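# Remove the blue snap-on lid from its jar

## Task

Get the blue snap-on lid off the jar it closes; tipping the lid off is allowed. That jar must never fall over and must finish upright on the mat, with the lid resting away from it. Every other jar must stay upright, and any that were closed must still be closed.

## Robot and tools

Robot: two six-joint arms, left_arm and right_arm, each ending in a parallel two-finger gripper. They face each other across the table. left_arm's base sits at (-0.021, +0.458, +0.039) m and right_arm's at (-0.013, -0.454, +0.039) m. Arm names do not match image sides.

Frame: all hand positions, orientations and velocities are in the scene frame. The origin is the table centre, +z is up, and the table surface is at z = +0.020 m. Fingers point along the gripper's +x axis and close along its y axis. end_effector_position is the point midway between the fingers, 3 to 4 cm behind the tips. Only the last 1.5 cm of each finger is flat inside. Reported poses may be off by a few centimetres, more at long reach.

Row layout, shared by execute_actions and move: one flat list of 14 numbers covers both arms. Numbers 1-6 are left_arm's waist, shoulder, elbow, wrist pitch, wrist yaw and wrist roll; number 7 is left_arm's opening. Numbers 8-14 are the same seven for right_arm. Every number lies in [-1, 1]. The six joint numbers are offsets, not poses. They are measured from the arm's Joint targets as reported when the action or move starts. A value of 1.0 is 2.055 rad for waist, shoulder and elbow, and 4.263 rad for the three wrist joints. Sending 0 keeps a joint at its current target. Sending the same offset again moves the joint further. The opening number is absolute: +1 is fully open and -1 fully closed. Empty fingers meet near -0.78. Closing from fully open takes at least about 0.6 s. To leave a gripper alone, resend its current command.

Joint ranges in URDF signs, in rad: waist -3.054..3.054, shoulder 0..3.142, elbow 0..2.356, wrist pitch and yaw -1.571..1.571, wrist roll -3.142..3.142. The elbow is reversed in everything you send and read, so in your numbers its range is -2.356..0. An action is refused for both arms if any joint would pass a stated end by more than 0.028 rad. A whole call is refused if its first action fails that check or any action is malformed. A joint pushed against its true end stops there, and the result may say "joint sent to its limit".

execute_actions(actions, cameras): actions is a list of actions. Each action is a table of 1 to 15 rows, and each row runs for one 1/30 s step. An action always lasts 15 steps (0.5 s); a shorter table repeats its last row. Offsets in every row count from the targets at the start of that action, not from the previous row. An empty list just returns the state and images. cameras picks images by name: cam_high, cam_low, cam_left_wrist, cam_right_wrist. Null or ["all"] gives all of them, [] gives none.

move(target, speed, blend, opening_speed, blocking, cameras): target is one 14-number row or a list of up to 15 rows. Every row's offsets count from the same starting Joint targets, and the whole list must fit in 10 s. All joints move together, so grippers follow curves, and nothing is avoided along the way. speed (rad/s, 0.01 to 7, default 0.5) caps the joint with the farthest to go; give one value or one per target. blend (rad) rounds corners between listed targets; 0 means a sharp corner. opening_speed (at least 0.2 per second, on the -1..1 scale) ramps gripper changes. Finger changes in later targets are applied only once the arms reach that target and come to rest. blocking=false returns after about 0.5 s while the move continues. The result adds a "move:" line: done, off_target (at rest but over 0.03 rad from the target), moving, held or fault, and limits=held if steps were withheld. Fast moves hit hard, and targets set far past a contact press hard.

wait(seconds 0 to 10): arms hold their last command while a running move continues. stop(): brakes a running move and needs some distance to do so. zoom_image(camera, region=[x0,y0,x1,y1] in pixels, at most 504x504): a closer look at that camera's latest image. All images are 672x504. read_manual(section="licences") only returns licence text. finished_scene(scene=1) ends the scene for good, and the goal must then hold without the robot.

Results: Joint positions and Joint velocities give one block per arm, with six joints in row order (rad, rad/s) and then the finger-pad gap (m; 0.080 when open). Joint targets is the base for your next offsets. Tool commands shows the current gripper commands. grip_measured is the measured opening on the command scale, within about 2 mm. To hold something, command about 0.08 below the reading at first touch. grip_effort_n is motor effort, with negative meaning closing; it is not pad force. Joint torques and External joint torques are noisy estimates. "within noise" means an arm is still. "blocked" means something stopped an arm. "joint command not followed" means the clearance check altered targets. Each joint's target can lead its measured angle by at most 0.368 rad (big joints) or 0.763 rad (wrist joints). Targets that would move the hand more than 70 mm are scaled back, so large moves need several actions.

Avoid: dropping things or releasing moving parts, slamming, hard hits or hard pushes, and anything leaving the table. Never let the grippers or arms strike or squeeze each other, as that can fail the scene. Contact torque at a joint's load limit (waist 17.2, shoulder 21.3, elbow 21.3, wrist pitch 5.61, wrist yaw 5.59, wrist roll 5.24 N m) triggers a 10 s TORQUE FAULT. Long loaded or stretched holds heat motors: MOTOR HOT appears at 50 °C and an OVER-TEMPERATURE FAULT at 95 °C. To end a push, command the targets back past the measured positions. Loose objects may occasionally be nudged by outside pushes.

Each tool is called as a command line: name --argument value for each argument, lists and objects as JSON in quotes; but a table of rows of numbers goes row by row, as --pt "numbers of a row", without its own name.

## Session

execute_actions --actions '[]'

Scene clock: 0.00 s.
left_arm: end_effector_position=(-0.0876, +0.1201, +0.3424) grip_measured=+1.000 grip_effort_n=n/a end_effector_quat_wxyz=(+0.464, +0.298, -0.099, -0.829) | right_arm: end_effector_position=(+0.2953, -0.2367, +0.2240) grip_measured=+1.000 grip_effort_n=n/a end_effector_quat_wxyz=(+0.806, +0.191, +0.312, +0.466)
Joint positions: left_arm=[-0.034 1.123 -1.088 -0.41 0.37 0.672 0.08] | right_arm=[-1.239 1.4 -0.757 0.168 -0.777 0.339 0.08]
Joint velocities: within noise
Joint torques (N m): no reading
External joint torques (N m): no reading
Motor temperatures (°C): left_arm=[29 32 31 33 32 43] | right_arm=[34 33 36 40 31 31]
Heat: left arm: hottest wrist roll 43 °C (+0.0 °C/min); right arm: hottest wrist pitch 40 °C (+0.0 °C/min).
Joint targets: left_arm=[-0.034 1.121 -1.090 -0.408 0.370 0.672] | right_arm=[-1.239 1.397 -0.760 0.169 -0.778 0.339]
Tool commands: left_gripper/opening=+1.0 right_gripper/opening=+1.0

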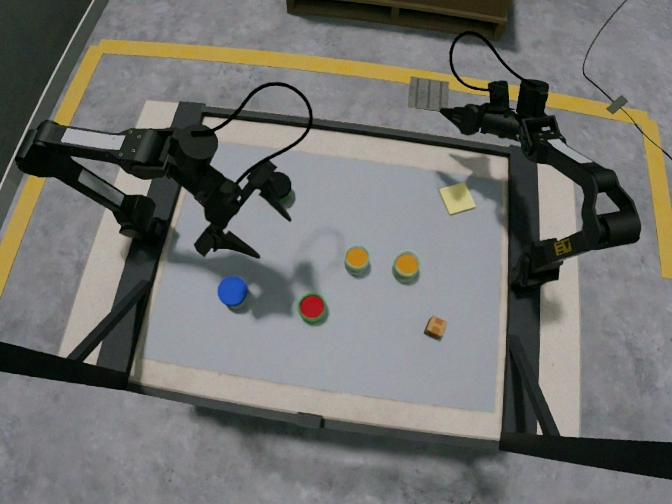

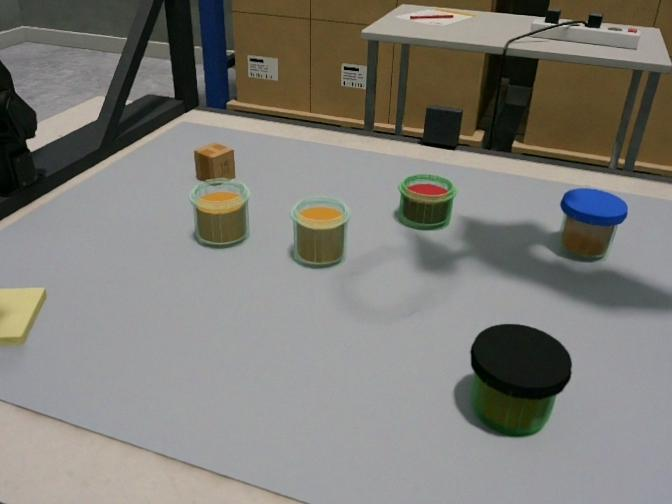

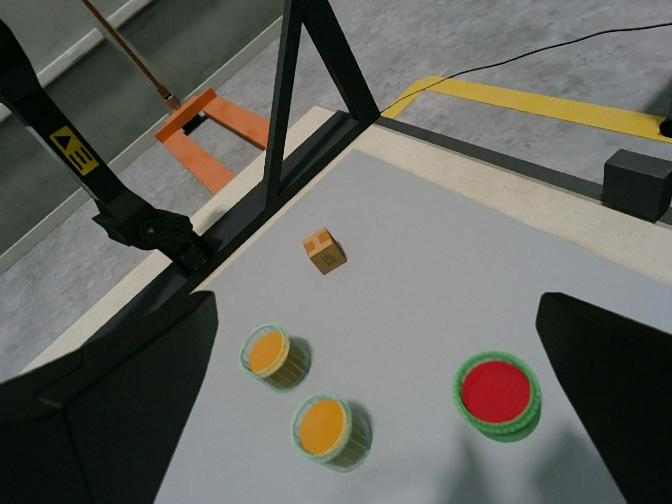

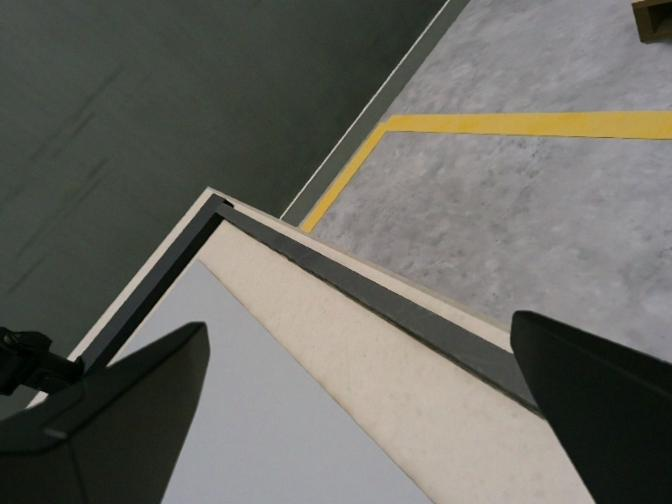

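zoom_image --camera "cam_low" --region '[530, 160, 670, 290]'

zoom_image --camera "cam_low" --region '[440, 300, 610, 460]'

zoom_image --camera "cam_high" --region '[190, 250, 350, 350]'

Scaled by 3.600.

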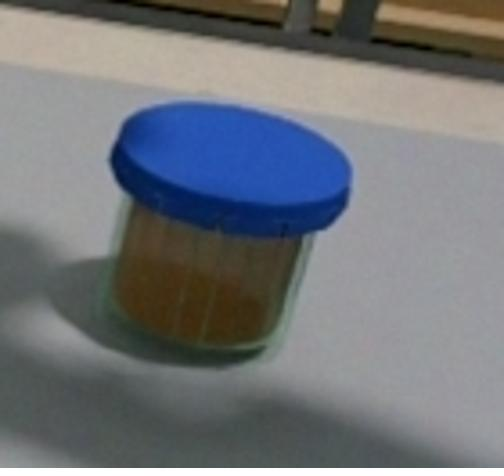

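Scaled by 2.965.

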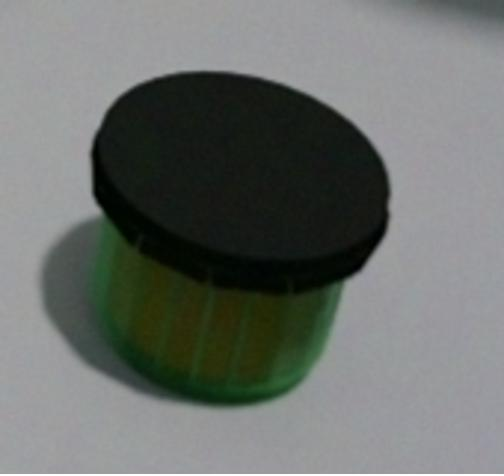

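Scaled by 3.150.

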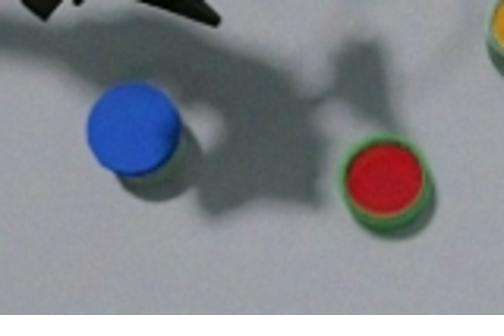

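move --target '[-0.1990, -0.1601, 0.3591, 0.0351, -0.0868, -0.1576, 1, 0.6005, -0.0277, -0.0224, -0.0371, 0.1825, -0.0795, 1]' --speed 0.9

Scene clock: 22.47 s.
left_arm: end_effector_position=(-0.1287, +0.2318, +0.1438) grip_measured=+1.000 grip_effort_n=0.2 end_effector_quat_wxyz=(+0.501, +0.288, +0.182, -0.796) | right_arm: end_effector_position=(-0.0105, -0.0660, +0.2079) grip_measured=+1.000 grip_effort_n=0.2 end_effector_quat_wxyz=(+0.683, -0.189, +0.193, +0.679)
Joint positions: left_arm=[-0.439 0.798 -0.366 -0.263 0.004 0.002 0.08] | right_arm=[-0.008 1.351 -0.793 0.012 -0.002 0.002 0.08]
Joint velocities: within noise
Joint torques (N m): left_arm=[-0.34 -2.46 -6 2.04 -0.13 -0.05] | right_arm=[0.22 -6.16 -7.69 1.37 0.05 -0.07]
External joint torques (N m): left_arm=[-0.33 -1.05 0.72 0.55 -0.13 -0.06] | right_arm=[0.21 -1.14 -1.08 -0.22 0.05 -0.07]
Motor temperatures (°C): left_arm=[29 33 35 35 31 43] | right_arm=[34 37 39 42 31 31]
Heat: left arm: hottest wrist roll 43 °C (+0.0 °C/min); right arm: hottest wrist pitch 42 °C (+5.3 °C/min).
Joint targets: left_arm=[-0.443 0.792 -0.351 -0.259 0.000 0.000] | right_arm=[-0.005 1.340 -0.806 0.011 0.000 0.000]
move: done
camera_calibration:
cam_left_wrist: T_world_to_cam=[[-0.900307, 0.435108, -0.011322, -0.205498], [0.391657, 0.798504, -0.457161, -0.040684], [-0.189874, -0.416019, -0.889312, 0.271013], [0, 0, 0, 1]] pos_world=[-0.117619, 0.234647, 0.220089]
cam_right_wrist: T_world_to_cam=[[0.999247, -0.0378642, -0.008476, 0.0159757], [-0.0347136, -0.774794, -0.63126, 0.111797], [0.017335, 0.631078, -0.775525, 0.279578], [0, 0, 0, 1]] pos_world=[-0.0169292, -0.0892106, 0.287528]

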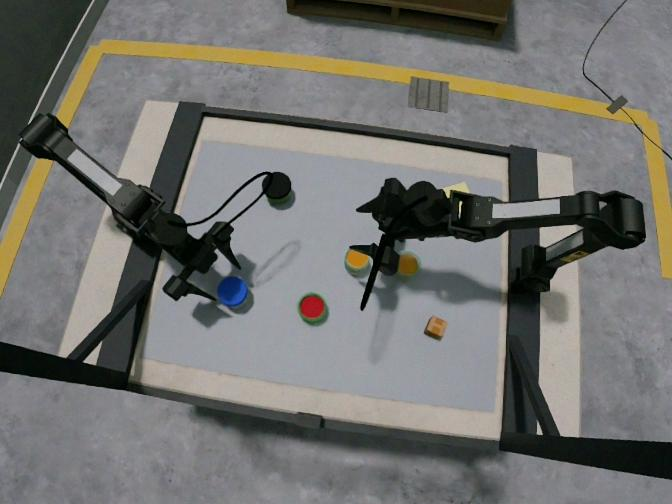

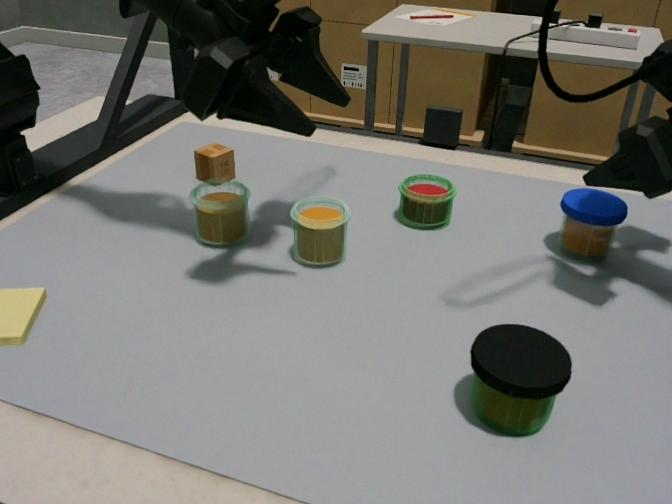

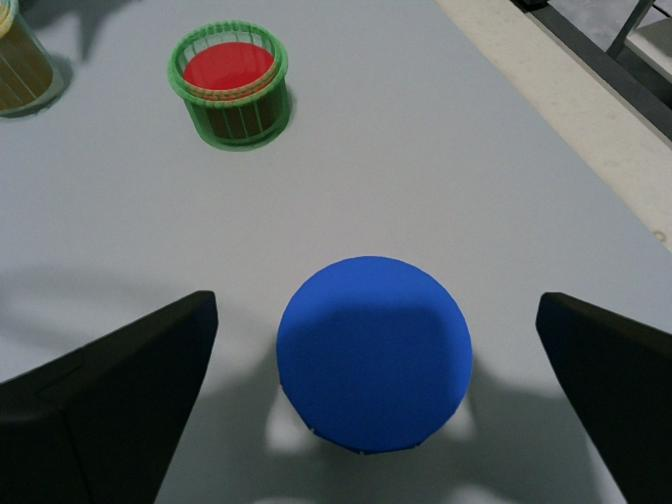

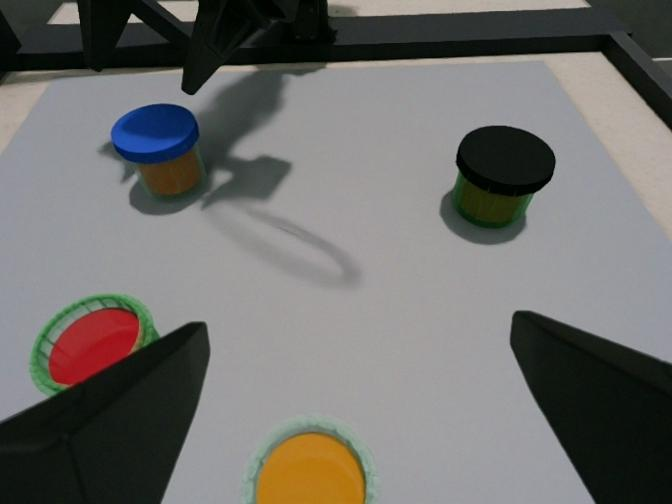

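zoom_image --camera "cam_left_wrist" --region '[240, 230, 510, 480]'

zoom_image --camera "cam_right_wrist" --region '[90, 80, 240, 230]'

Scaled by 1.867.

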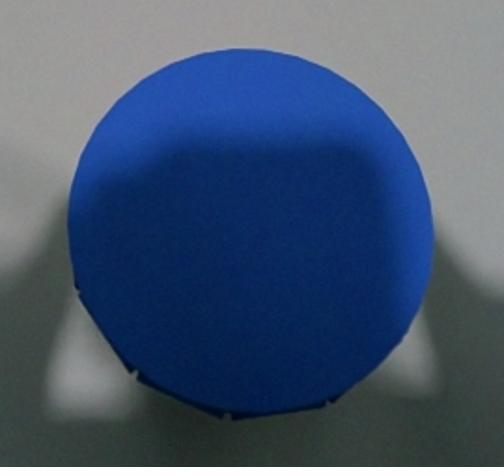

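Scaled by 3.360.

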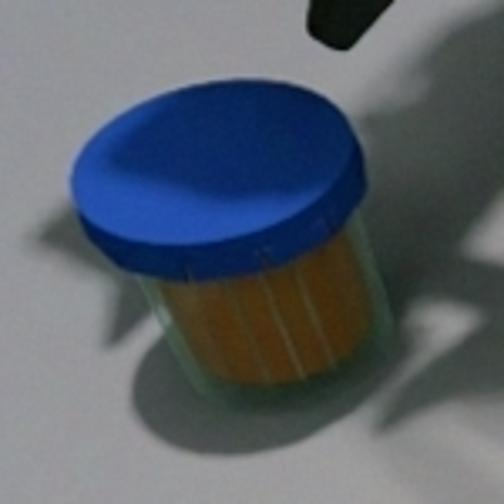

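move --target '[-0.0073, 0.0812, 0.0540, 0.0656, 0, 0, 1, 0, 0, 0, 0, 0, 0, 1]' --speed 0.4 --cameras '["cam_left_wrist", "cam_low"]'

Scene clock: 27.57 s.
left_arm: end_effector_position=(-0.1371, +0.2229, +0.1079) grip_measured=+1.000 grip_effort_n=0.7 end_effector_quat_wxyz=(+0.496, +0.285, +0.177, -0.801) | right_arm: end_effector_position=(-0.0105, -0.0660, +0.2078) grip_measured=+1.000 grip_effort_n=0.2 end_effector_quat_wxyz=(+0.683, -0.189, +0.193, +0.678)
Joint positions: left_arm=[-0.454 0.956 -0.254 0.017 0.004 0.002 0.08] | right_arm=[-0.008 1.351 -0.793 0.012 -0.002 0.002 0.08]
Joint velocities: within noise
Joint torques (N m): left_arm=[-0.35 -1.87 -5.55 2.08 -0.14 -0.06] | right_arm=[0.27 -6.11 -7.82 1.38 0.04 -0.08]
External joint torques (N m): left_arm=[-0.37 0.09 0.85 0.54 -0.14 -0.06] | right_arm=[0.25 -1.1 -1.16 -0.23 0.05 -0.08]
Motor temperatures (°C): left_arm=[29 33 36 37 31 43] | right_arm=[33 37 39 42 31 31]
Heat: left arm: hottest wrist roll 43 °C (+0.0 °C/min); right arm: hottest wrist pitch 42 °C (+4.4 °C/min).
Joint targets: left_arm=[-0.458 0.959 -0.240 0.021 0.000 0.001] | right_arm=[-0.005 1.340 -0.806 0.011 0.000 0.000]
move: done
camera_calibration:
cam_left_wrist: T_world_to_cam=[[-0.893917, 0.448083, -0.0116038, -0.211569], [0.401317, 0.788553, -0.465971, -0.0422039], [-0.199643, -0.421196, -0.884724, 0.233105], [0, 0, 0, 1]] pos_world=[-0.12565, 0.226263, 0.184113]
Images, in order (width x height): cam_low 672x504, cam_left_wrist 672x504.

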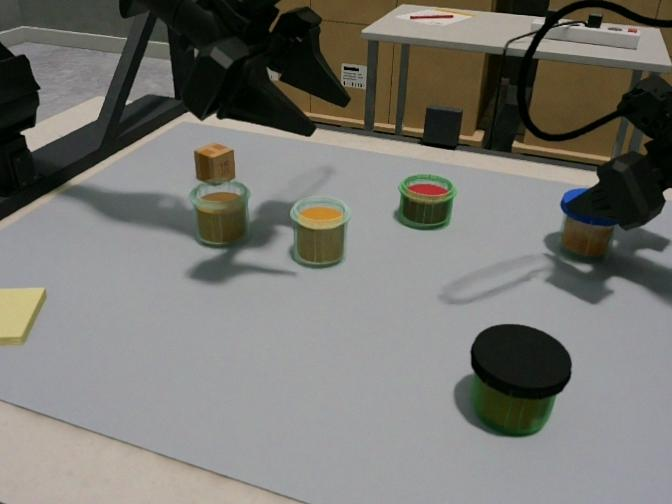

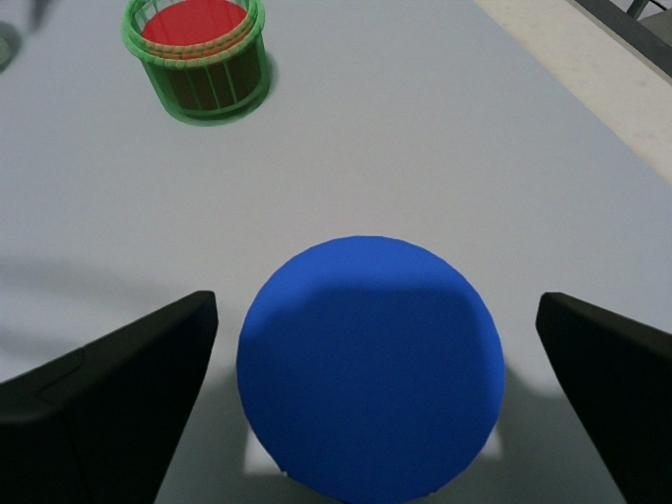

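zoom_image --camera "cam_left_wrist" --region '[200, 220, 540, 504]'

zoom_image --camera "cam_low" --region '[530, 130, 672, 280]'

Scaled by 1.482.

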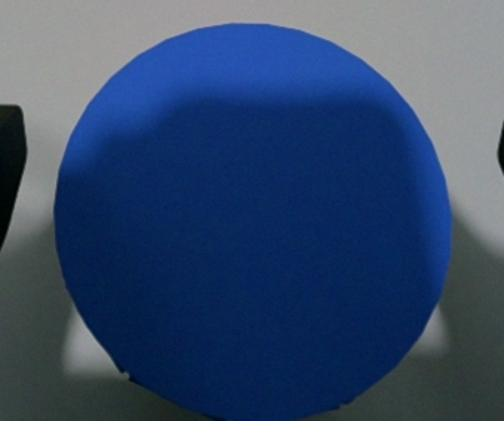

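Scaled by 3.360.

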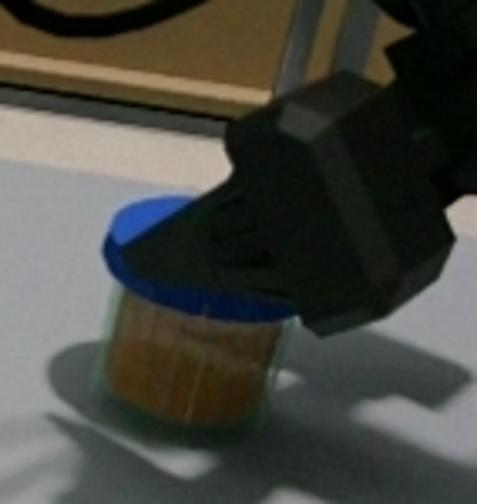

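move --target '[0.0024, 0.0504, 0.0354, 0.0398, 0, 0, 1, 0, 0, 0, 0, 0, 0, 1]' --speed 0.3 --cameras '["cam_left_wrist", "cam_low", "cam_right_wrist"]'

Scene clock: 34.00 s.
left_arm: end_effector_position=(-0.1366, +0.2241, +0.0832) grip_measured=+1.000 grip_effort_n=0.2 end_effector_quat_wxyz=(+0.495, +0.288, +0.179, -0.800) | right_arm: end_effector_position=(-0.0105, -0.0660, +0.2078) grip_measured=+1.000 grip_effort_n=0.2 end_effector_quat_wxyz=(+0.683, -0.189, +0.193, +0.678)
Joint positions: left_arm=[-0.454 1.059 -0.181 0.186 0.004 0.002 0.08] | right_arm=[-0.008 1.351 -0.793 0.012 -0.002 0.002 0.08]
Joint velocities: within noise
Joint torques (N m): left_arm=[0.14 -2.15 -5.02 2.04 -0.15 -0.06] | right_arm=[0.26 -6.17 -7.59 1.39 0.05 -0.09]
External joint torques (N m): left_arm=[0.16 -0.05 0.79 0.54 -0.15 -0.07] | right_arm=[0.2 -1.23 -1.03 -0.19 0.06 -0.09]
Motor temperatures (°C): left_arm=[29 33 36 37 31 43] | right_arm=[33 37 40 42 31 31]
Heat: left arm: hottest wrist roll 43 °C (+0.0 °C/min); right arm: hottest wrist pitch 42 °C (+3.5 °C/min).
Joint targets: left_arm=[-0.453 1.062 -0.167 0.191 0.000 0.000] | right_arm=[-0.005 1.340 -0.806 0.011 0.000 0.000]
move: done
camera_calibration:
cam_left_wrist: T_world_to_cam=[[-0.893987, 0.44795, -0.0112724, -0.211887], [0.402488, 0.791691, -0.459595, -0.0558584], [-0.196952, -0.41541, -0.888057, 0.211199], [0, 0, 0, 1]] pos_world=[-0.125346, 0.226872, 0.159496]
cam_right_wrist: T_world_to_cam=[[0.999245, -0.038026, -0.00794775, 0.0158038], [-0.0345118, -0.775018, -0.630996, 0.111627], [0.0178346, 0.630794, -0.775745, 0.279688], [0, 0, 0, 1]] pos_world=[-0.0169275, -0.0893118, 0.287528]
Images, in order (width x height): cam_low 672x504, cam_left_wrist 672x504, cam_right_wrist 672x504.

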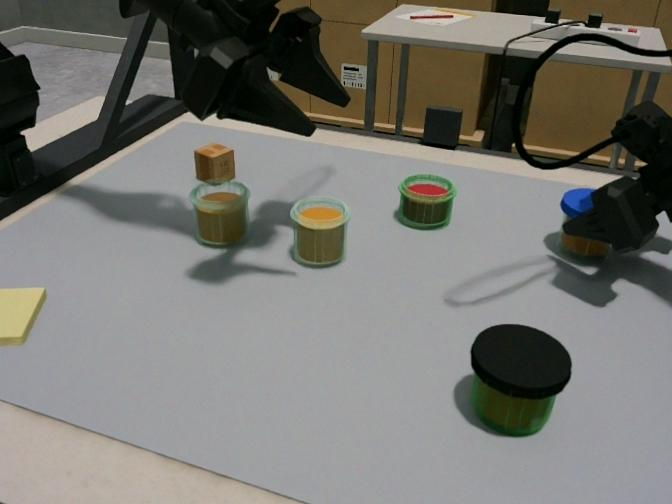

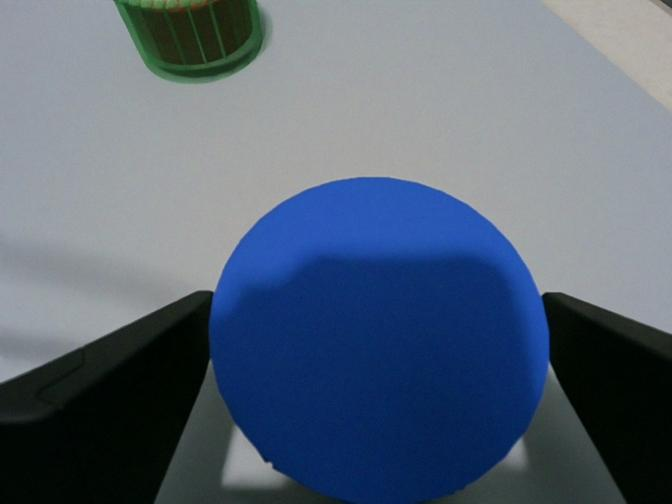

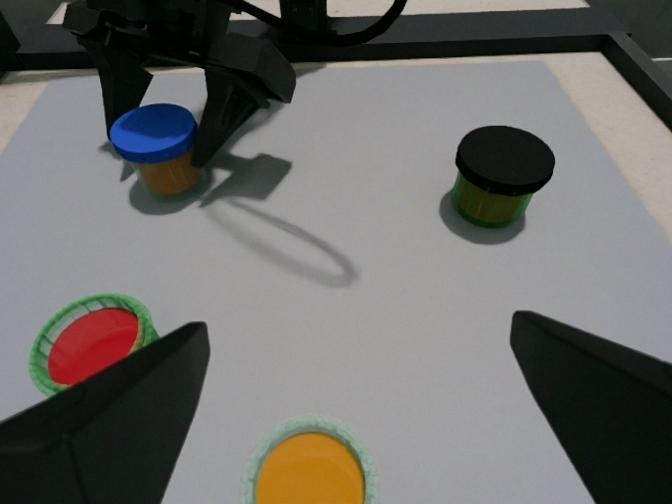

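zoom_image --camera "cam_low" --region '[530, 150, 672, 280]'

zoom_image --camera "cam_right_wrist" --region '[60, 60, 300, 230]'

Scaled by 3.549.

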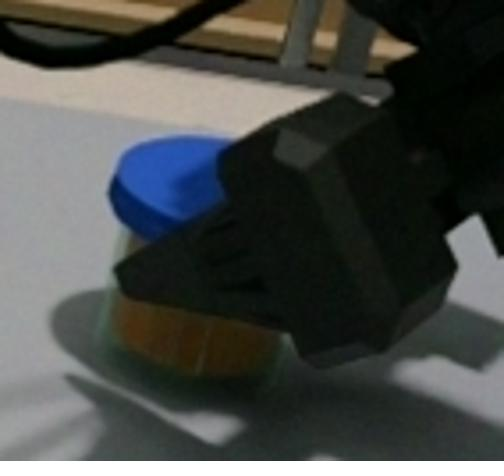

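Scaled by 2.100.

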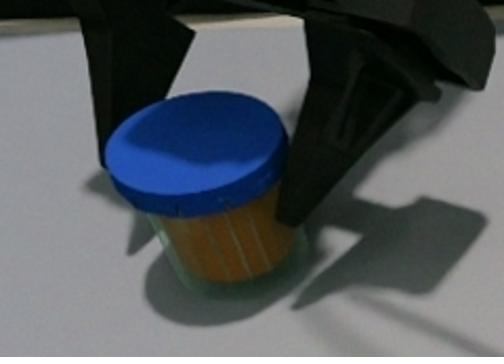

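move --target '[0.0019, 0.0451, 0.0319, 0.0357, 0, 0, 1, 0, 0, 0, 0, 0, 0, 1]' --speed 0.2 --cameras '["cam_left_wrist", "cam_low", "cam_right_wrist"]'

Scene clock: 36.90 s.
left_arm: end_effector_position=(-0.1339, +0.2288, +0.0629) grip_measured=+1.000 grip_effort_n=0.7 end_effector_quat_wxyz=(+0.495, +0.291, +0.181, -0.799) | right_arm: end_effector_position=(-0.0105, -0.0660, +0.2078) grip_measured=+1.000 grip_effort_n=0.2 end_effector_quat_wxyz=(+0.683, -0.189, +0.193, +0.678)
Joint positions: left_arm=[-0.453 1.152 -0.114 0.339 0.004 0.002 0.08] | right_arm=[-0.008 1.351 -0.793 0.012 -0.002 0.002 0.08]
Joint velocities: within noise
Joint torques (N m): left_arm=[0.3 -2.16 -4.54 2.04 -0.13 -0.03] | right_arm=[0.22 -6.24 -7.53 1.42 0.05 -0.09]
External joint torques (N m): left_arm=[0.3 0.05 0.81 0.52 -0.13 -0.04] | right_arm=[0.25 -1.28 -0.94 -0.17 0.05 -0.09]
Motor temperatures (°C): left_arm=[29 33 36 37 31 43] | right_arm=[33 37 40 42 31 31]
Heat: left arm: hottest wrist roll 43 °C (+0.0 °C/min); right arm: hottest wrist pitch 42 °C (+3.3 °C/min).
Joint targets: left_arm=[-0.449 1.155 -0.102 0.343 0.000 0.000] | right_arm=[-0.005 1.340 -0.806 0.011 0.000 0.000]
move: done
camera_calibration:
cam_left_wrist: T_world_to_cam=[[-0.894445, 0.447036, -0.0112529, -0.211741], [0.403026, 0.794974, -0.453416, -0.0711262], [-0.193747, -0.410091, -0.891228, 0.195025], [0, 0, 0, 1]] pos_world=[-0.12294, 0.231178, 0.139179]
cam_right_wrist: T_world_to_cam=[[0.999245, -0.038026, -0.00794775, 0.0158038], [-0.0345118, -0.775018, -0.630996, 0.111627], [0.0178346, 0.630794, -0.775745, 0.279688], [0, 0, 0, 1]] pos_world=[-0.0169275, -0.0893118, 0.287528]
Images, in order (width x height): cam_low 672x504, cam_left_wrist 672x504, cam_right_wrist 672x504.

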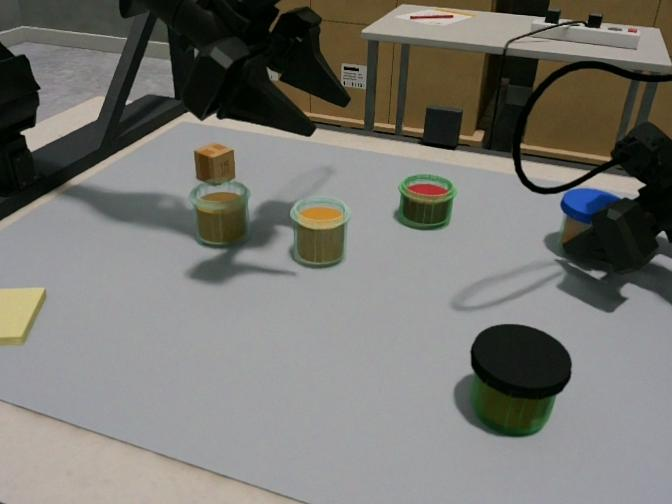

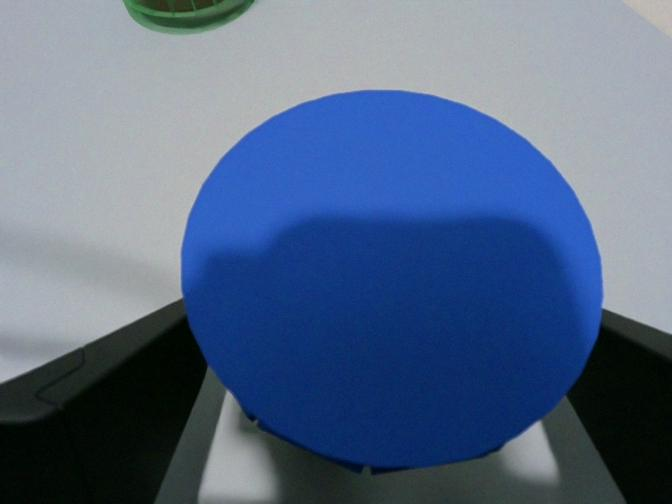

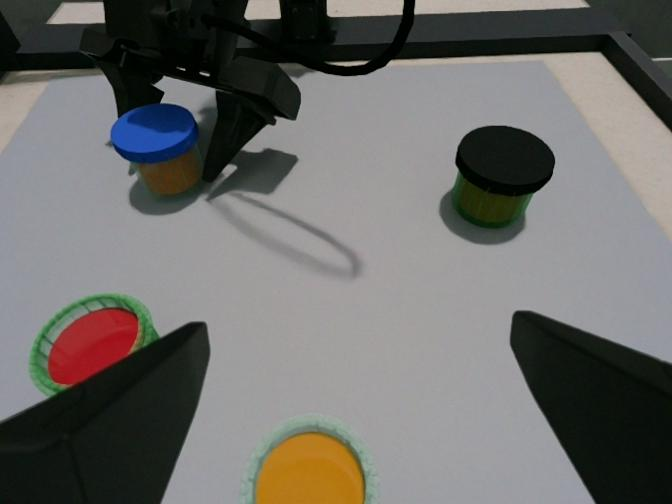

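zoom_image --camera "cam_low" --region '[530, 160, 660, 290]'

zoom_image --camera "cam_right_wrist" --region '[80, 70, 300, 230]'

Scaled by 3.877.

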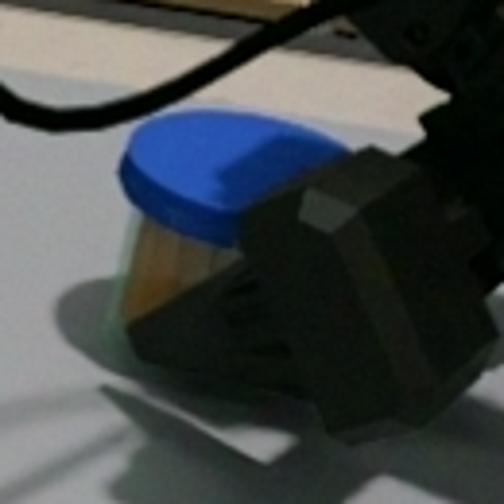

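Scaled by 2.291.

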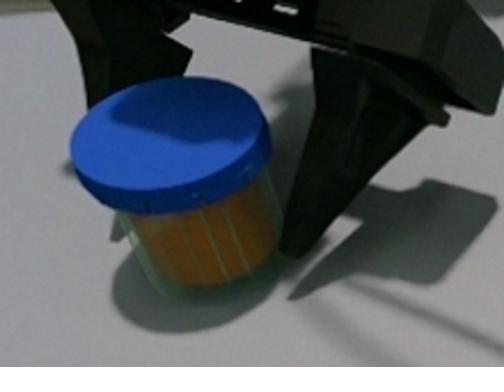

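move --target '[0, 0, 0, 0, 0, 0, 0.30, 0, 0, 0, 0, 0, 0, 1]' --opening_speed 0.5

Scene clock: 39.23 s.
left_arm: end_effector_position=(-0.1328, +0.2283, +0.0629) grip_measured=+0.403 grip_effort_n=-83.5 end_effector_quat_wxyz=(+0.498, +0.291, +0.181, -0.797) | right_arm: end_effector_position=(-0.0105, -0.0660, +0.2078) grip_measured=+1.000 grip_effort_n=0.7 end_effector_quat_wxyz=(+0.683, -0.189, +0.193, +0.678)
Joint positions: left_arm=[-0.451 1.152 -0.114 0.339 0 0.002 0.053] | right_arm=[-0.008 1.351 -0.793 0.012 -0.002 0.002 0.08]
Joint velocities: within noise
Joint torques (N m): left_arm=[0.14 -2.16 -4.63 1.99 -0.01 -0.04] | right_arm=[0.29 -6.17 -7.72 1.4 0.05 -0.08]
External joint torques (N m): left_arm=[0.13 0.06 0.72 0.47 -0.01 -0.04] | right_arm=[0.26 -1.22 -1.15 -0.17 0.06 -0.07]
Motor temperatures (°C): left_arm=[28 33 36 38 31 42] | right_arm=[33 38 40 42 31 31]
Heat: left arm: hottest wrist roll 42 °C (-1.5 °C/min); right arm: hottest wrist pitch 42 °C (+3.1 °C/min).
Joint targets: left_arm=[-0.449 1.155 -0.102 0.343 0.000 0.000] | right_arm=[-0.005 1.340 -0.806 0.011 0.000 0.000]
move: done
camera_calibration:
cam_left_wrist: T_world_to_cam=[[-0.89688, 0.442071, -0.0133864, -0.20964], [0.399405, 0.796578, -0.453806, -0.0720033], [-0.189951, -0.412356, -0.891, 0.196027], [0, 0, 0, 1]] pos_world=[-0.122028, 0.230865, 0.139178]
cam_right_wrist: T_world_to_cam=[[0.999245, -0.038026, -0.00794775, 0.0158038], [-0.0345118, -0.775018, -0.630996, 0.111627], [0.0178346, 0.630794, -0.775745, 0.279688], [0, 0, 0, 1]] pos_world=[-0.0169275, -0.0893118, 0.287528]

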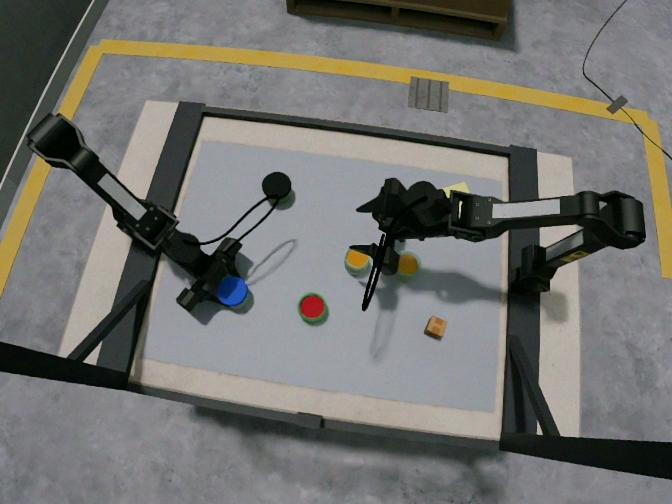

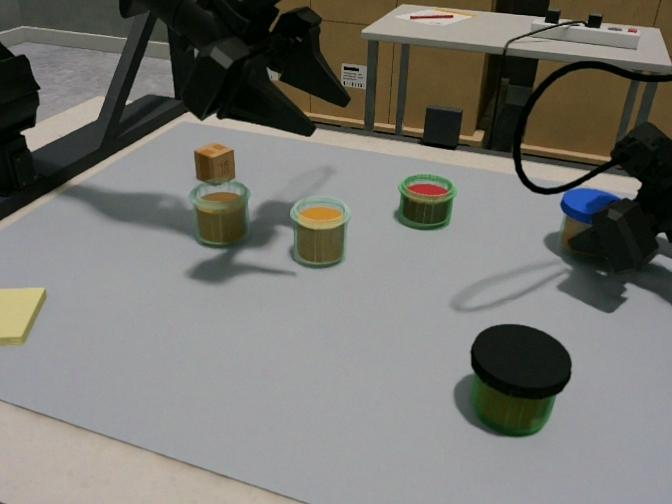

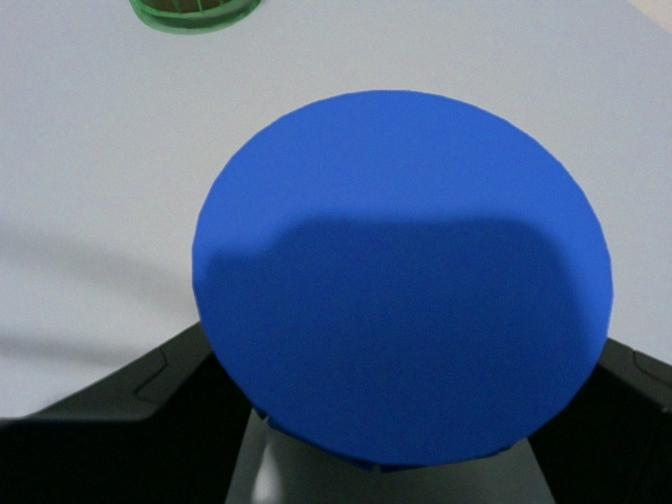

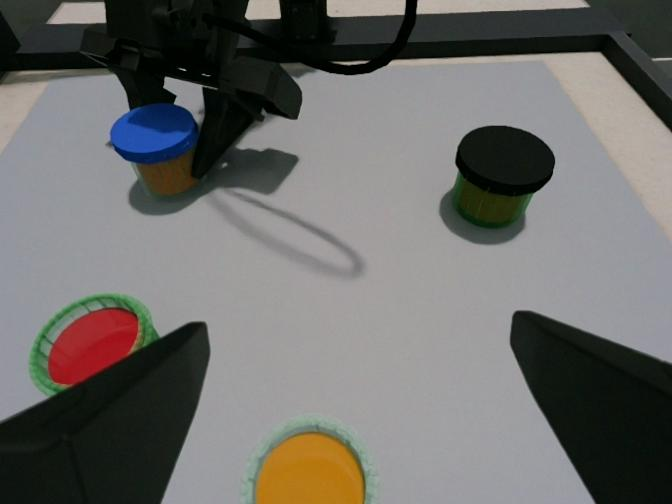

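move --pt "0 -0.0410 -0.0164 -0.0277 0 0 0.30 0 0 0 0 0 0 1" --pt "0.2373 0.0545 -0.0590 -0.0022 0 0 0.30 0 0 0 0 0 0 1" --speed '[0.2, 0.4]' --blend '[0.02, 0]'

Scene clock: 42.70 s.
left_arm: end_effector_position=(-0.0164, +0.1831, +0.0646) grip_measured=+0.403 grip_effort_n=-83.5 end_effector_quat_wxyz=(+0.664, +0.248, +0.257, -0.657) | right_arm: end_effector_position=(-0.0105, -0.0660, +0.2078) grip_measured=+1.000 grip_effort_n=0.2 end_effector_quat_wxyz=(+0.683, -0.189, +0.193, +0.678)
Joint positions: left_arm=[0.026 1.263 -0.205 0.328 0.012 0.001 0.053] | right_arm=[-0.008 1.351 -0.793 0.012 -0.002 0.002 0.08]
Joint velocities: within noise
Joint torques (N m): left_arm=[1.06 -2.91 -8.1 2.13 -0.45 -0.01] | right_arm=[0.3 -6.12 -7.74 1.39 0.04 -0.07]
External joint torques (N m): left_arm=[1.07 0 -2.83 0.62 -0.45 -0.01] | right_arm=[0.26 -1.18 -1.19 -0.18 0.05 -0.07]
Motor temperatures (°C): left_arm=[28 33 37 38 31 42] | right_arm=[33 38 40 42 31 31]
Heat: left arm: hottest wrist roll 42 °C (-1.4 °C/min); right arm: hottest wrist pitch 42 °C (+2.8 °C/min).
Joint targets: left_arm=[0.039 1.267 -0.223 0.333 0.000 0.000] | right_arm=[-0.005 1.340 -0.806 0.011 0.000 0.000]
move: done
camera_calibration:
cam_left_wrist: T_world_to_cam=[[-0.999948, -0.00920408, -0.00429087, -0.0048176], [-0.00650456, 0.904984, -0.425397, -0.109997], [0.00779855, -0.425347, -0.904997, 0.207652], [0, 0, 0, 1]] pos_world=[-0.00715222, 0.187825, 0.141112]
cam_right_wrist: T_world_to_cam=[[0.999245, -0.038026, -0.00794775, 0.0158038], [-0.0345118, -0.775018, -0.630996, 0.111627], [0.0178346, 0.630794, -0.775745, 0.279688], [0, 0, 0, 1]] pos_world=[-0.0169275, -0.0893118, 0.287528]

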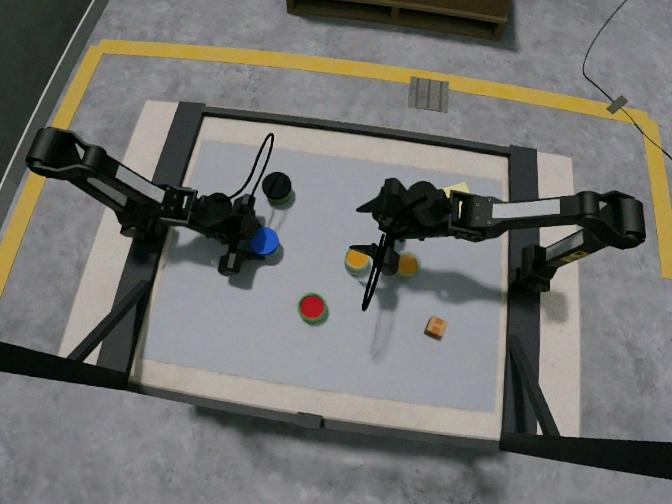

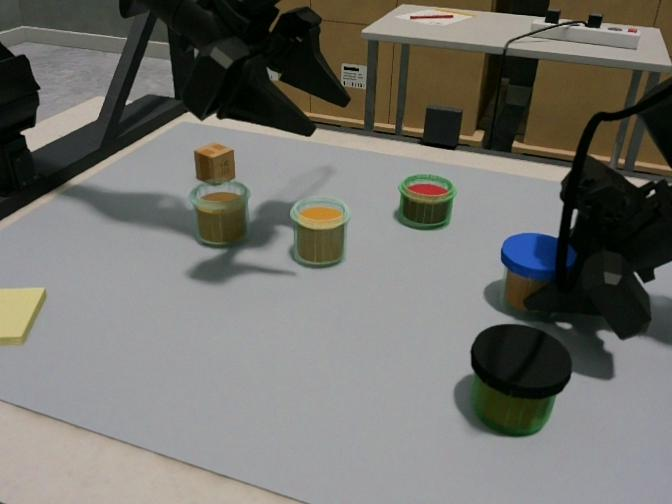

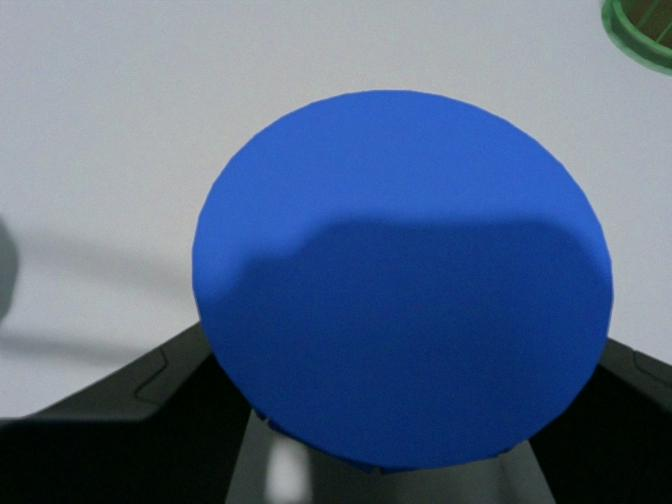

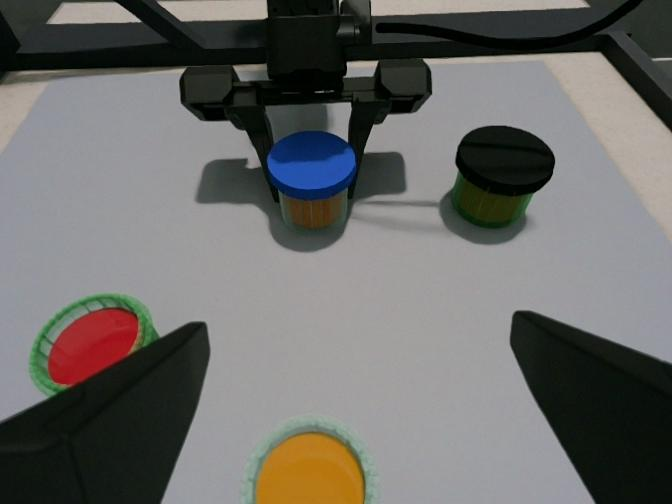

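move --target '[0, 0.0373, -0.0010, 0.0245, 0, 0, 0.30, 0, 0, 0, 0, 0, 0, 1]' --speed 0.15

Scene clock: 44.50 s.
left_arm: end_effector_position=(-0.0158, +0.1714, +0.0683) grip_measured=+0.403 grip_effort_n=-83.5 end_effector_quat_wxyz=(+0.670, +0.231, +0.239, -0.664) | right_arm: end_effector_position=(-0.0105, -0.0660, +0.2078) grip_measured=+1.000 grip_effort_n=0.2 end_effector_quat_wxyz=(+0.683, -0.189, +0.193, +0.678)
Joint positions: left_arm=[0.027 1.322 -0.208 0.437 0.013 0.001 0.053] | right_arm=[-0.008 1.351 -0.793 0.012 -0.002 0.002 0.08]
Joint velocities: within noise
Joint torques (N m): left_arm=[0.99 -0.82 -7.9 1.81 -0.44 -0.01] | right_arm=[0.04 -6.06 -7.59 1.41 0.03 -0.06]
External joint torques (N m): left_arm=[1.01 2.32 -2.89 0.28 -0.45 -0.01] | right_arm=[0.05 -1.16 -1.09 -0.14 0.03 -0.06]
Motor temperatures (°C): left_arm=[29 33 37 38 31 42] | right_arm=[33 38 40 42 31 31]
Heat: left arm: hottest wrist roll 42 °C (-1.3 °C/min); right arm: hottest wrist pitch 42 °C (+2.7 °C/min).
Joint targets: left_arm=[0.039 1.344 -0.225 0.438 0.000 0.000] | right_arm=[-0.005 1.340 -0.806 0.011 0.000 0.000]
move: done
camera_calibration:
cam_left_wrist: T_world_to_cam=[[-0.999936, -0.0102536, -0.00470878, -0.00412124], [-0.00680873, 0.881127, -0.472831, -0.0904887], [0.00899727, -0.472769, -0.88114, 0.212502], [0, 0, 0, 1]] pos_world=[-0.00664903, 0.180154, 0.144439]
cam_right_wrist: T_world_to_cam=[[0.999245, -0.038026, -0.00794775, 0.0158038], [-0.0345118, -0.775018, -0.630996, 0.111627], [0.0178346, 0.630794, -0.775745, 0.279688], [0, 0, 0, 1]] pos_world=[-0.0169275, -0.0893118, 0.287528]

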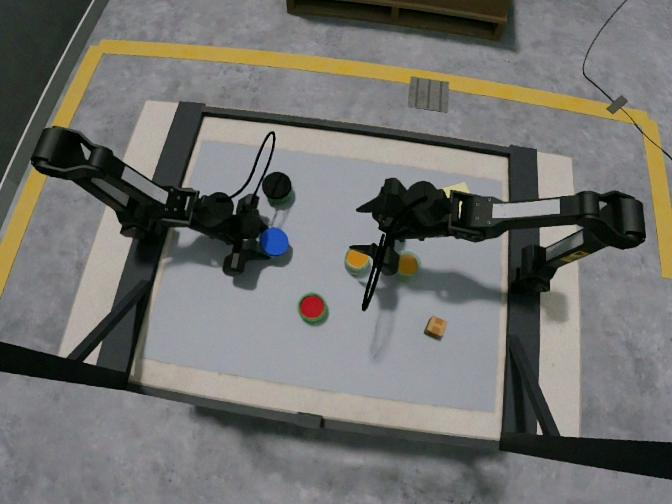

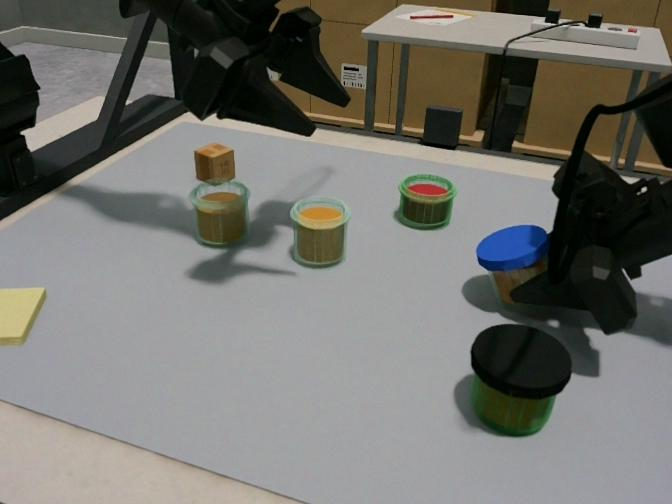

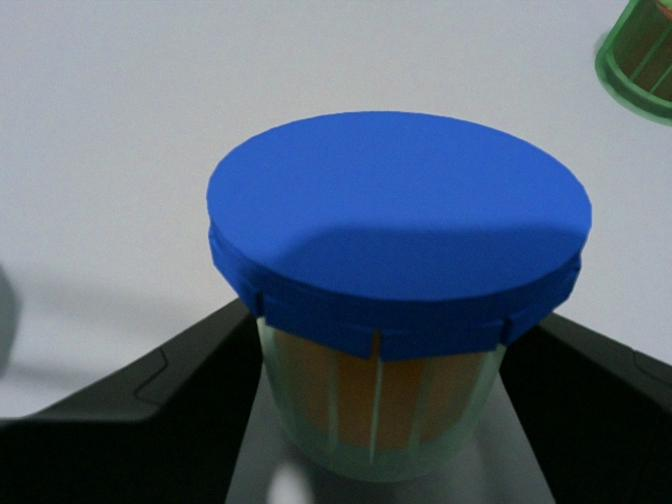

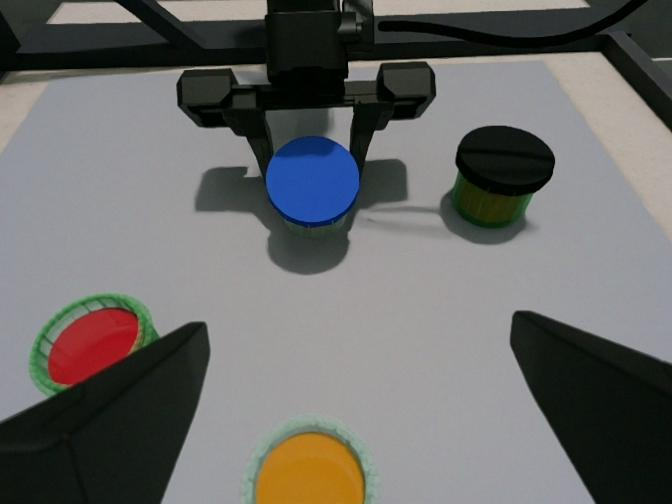

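zoom_image --camera "cam_low" --region '[450, 200, 640, 350]'

zoom_image --camera "cam_right_wrist" --region '[200, 100, 440, 290]'

zoom_image --camera "cam_left_wrist" --region '[180, 90, 620, 504]'

Scaled by 2.653.

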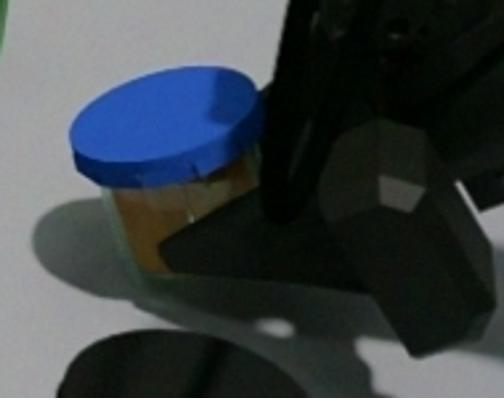

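Scaled by 2.100.

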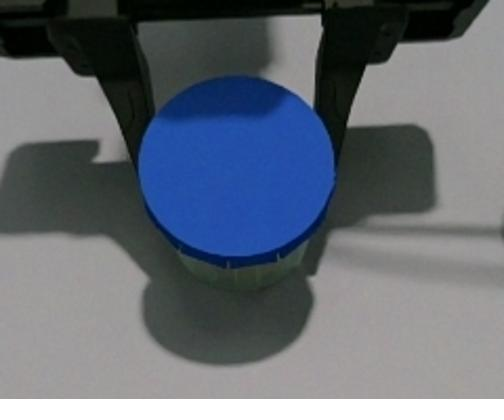

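Scaled by 1.145.

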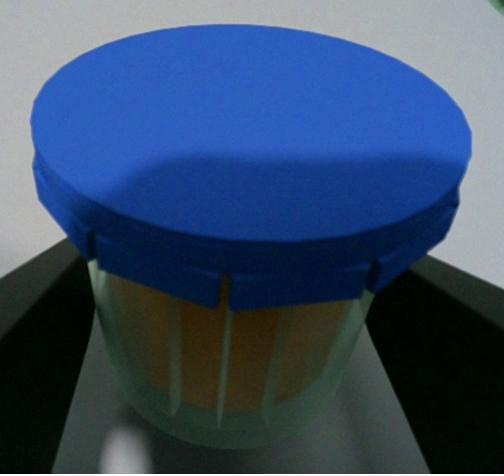

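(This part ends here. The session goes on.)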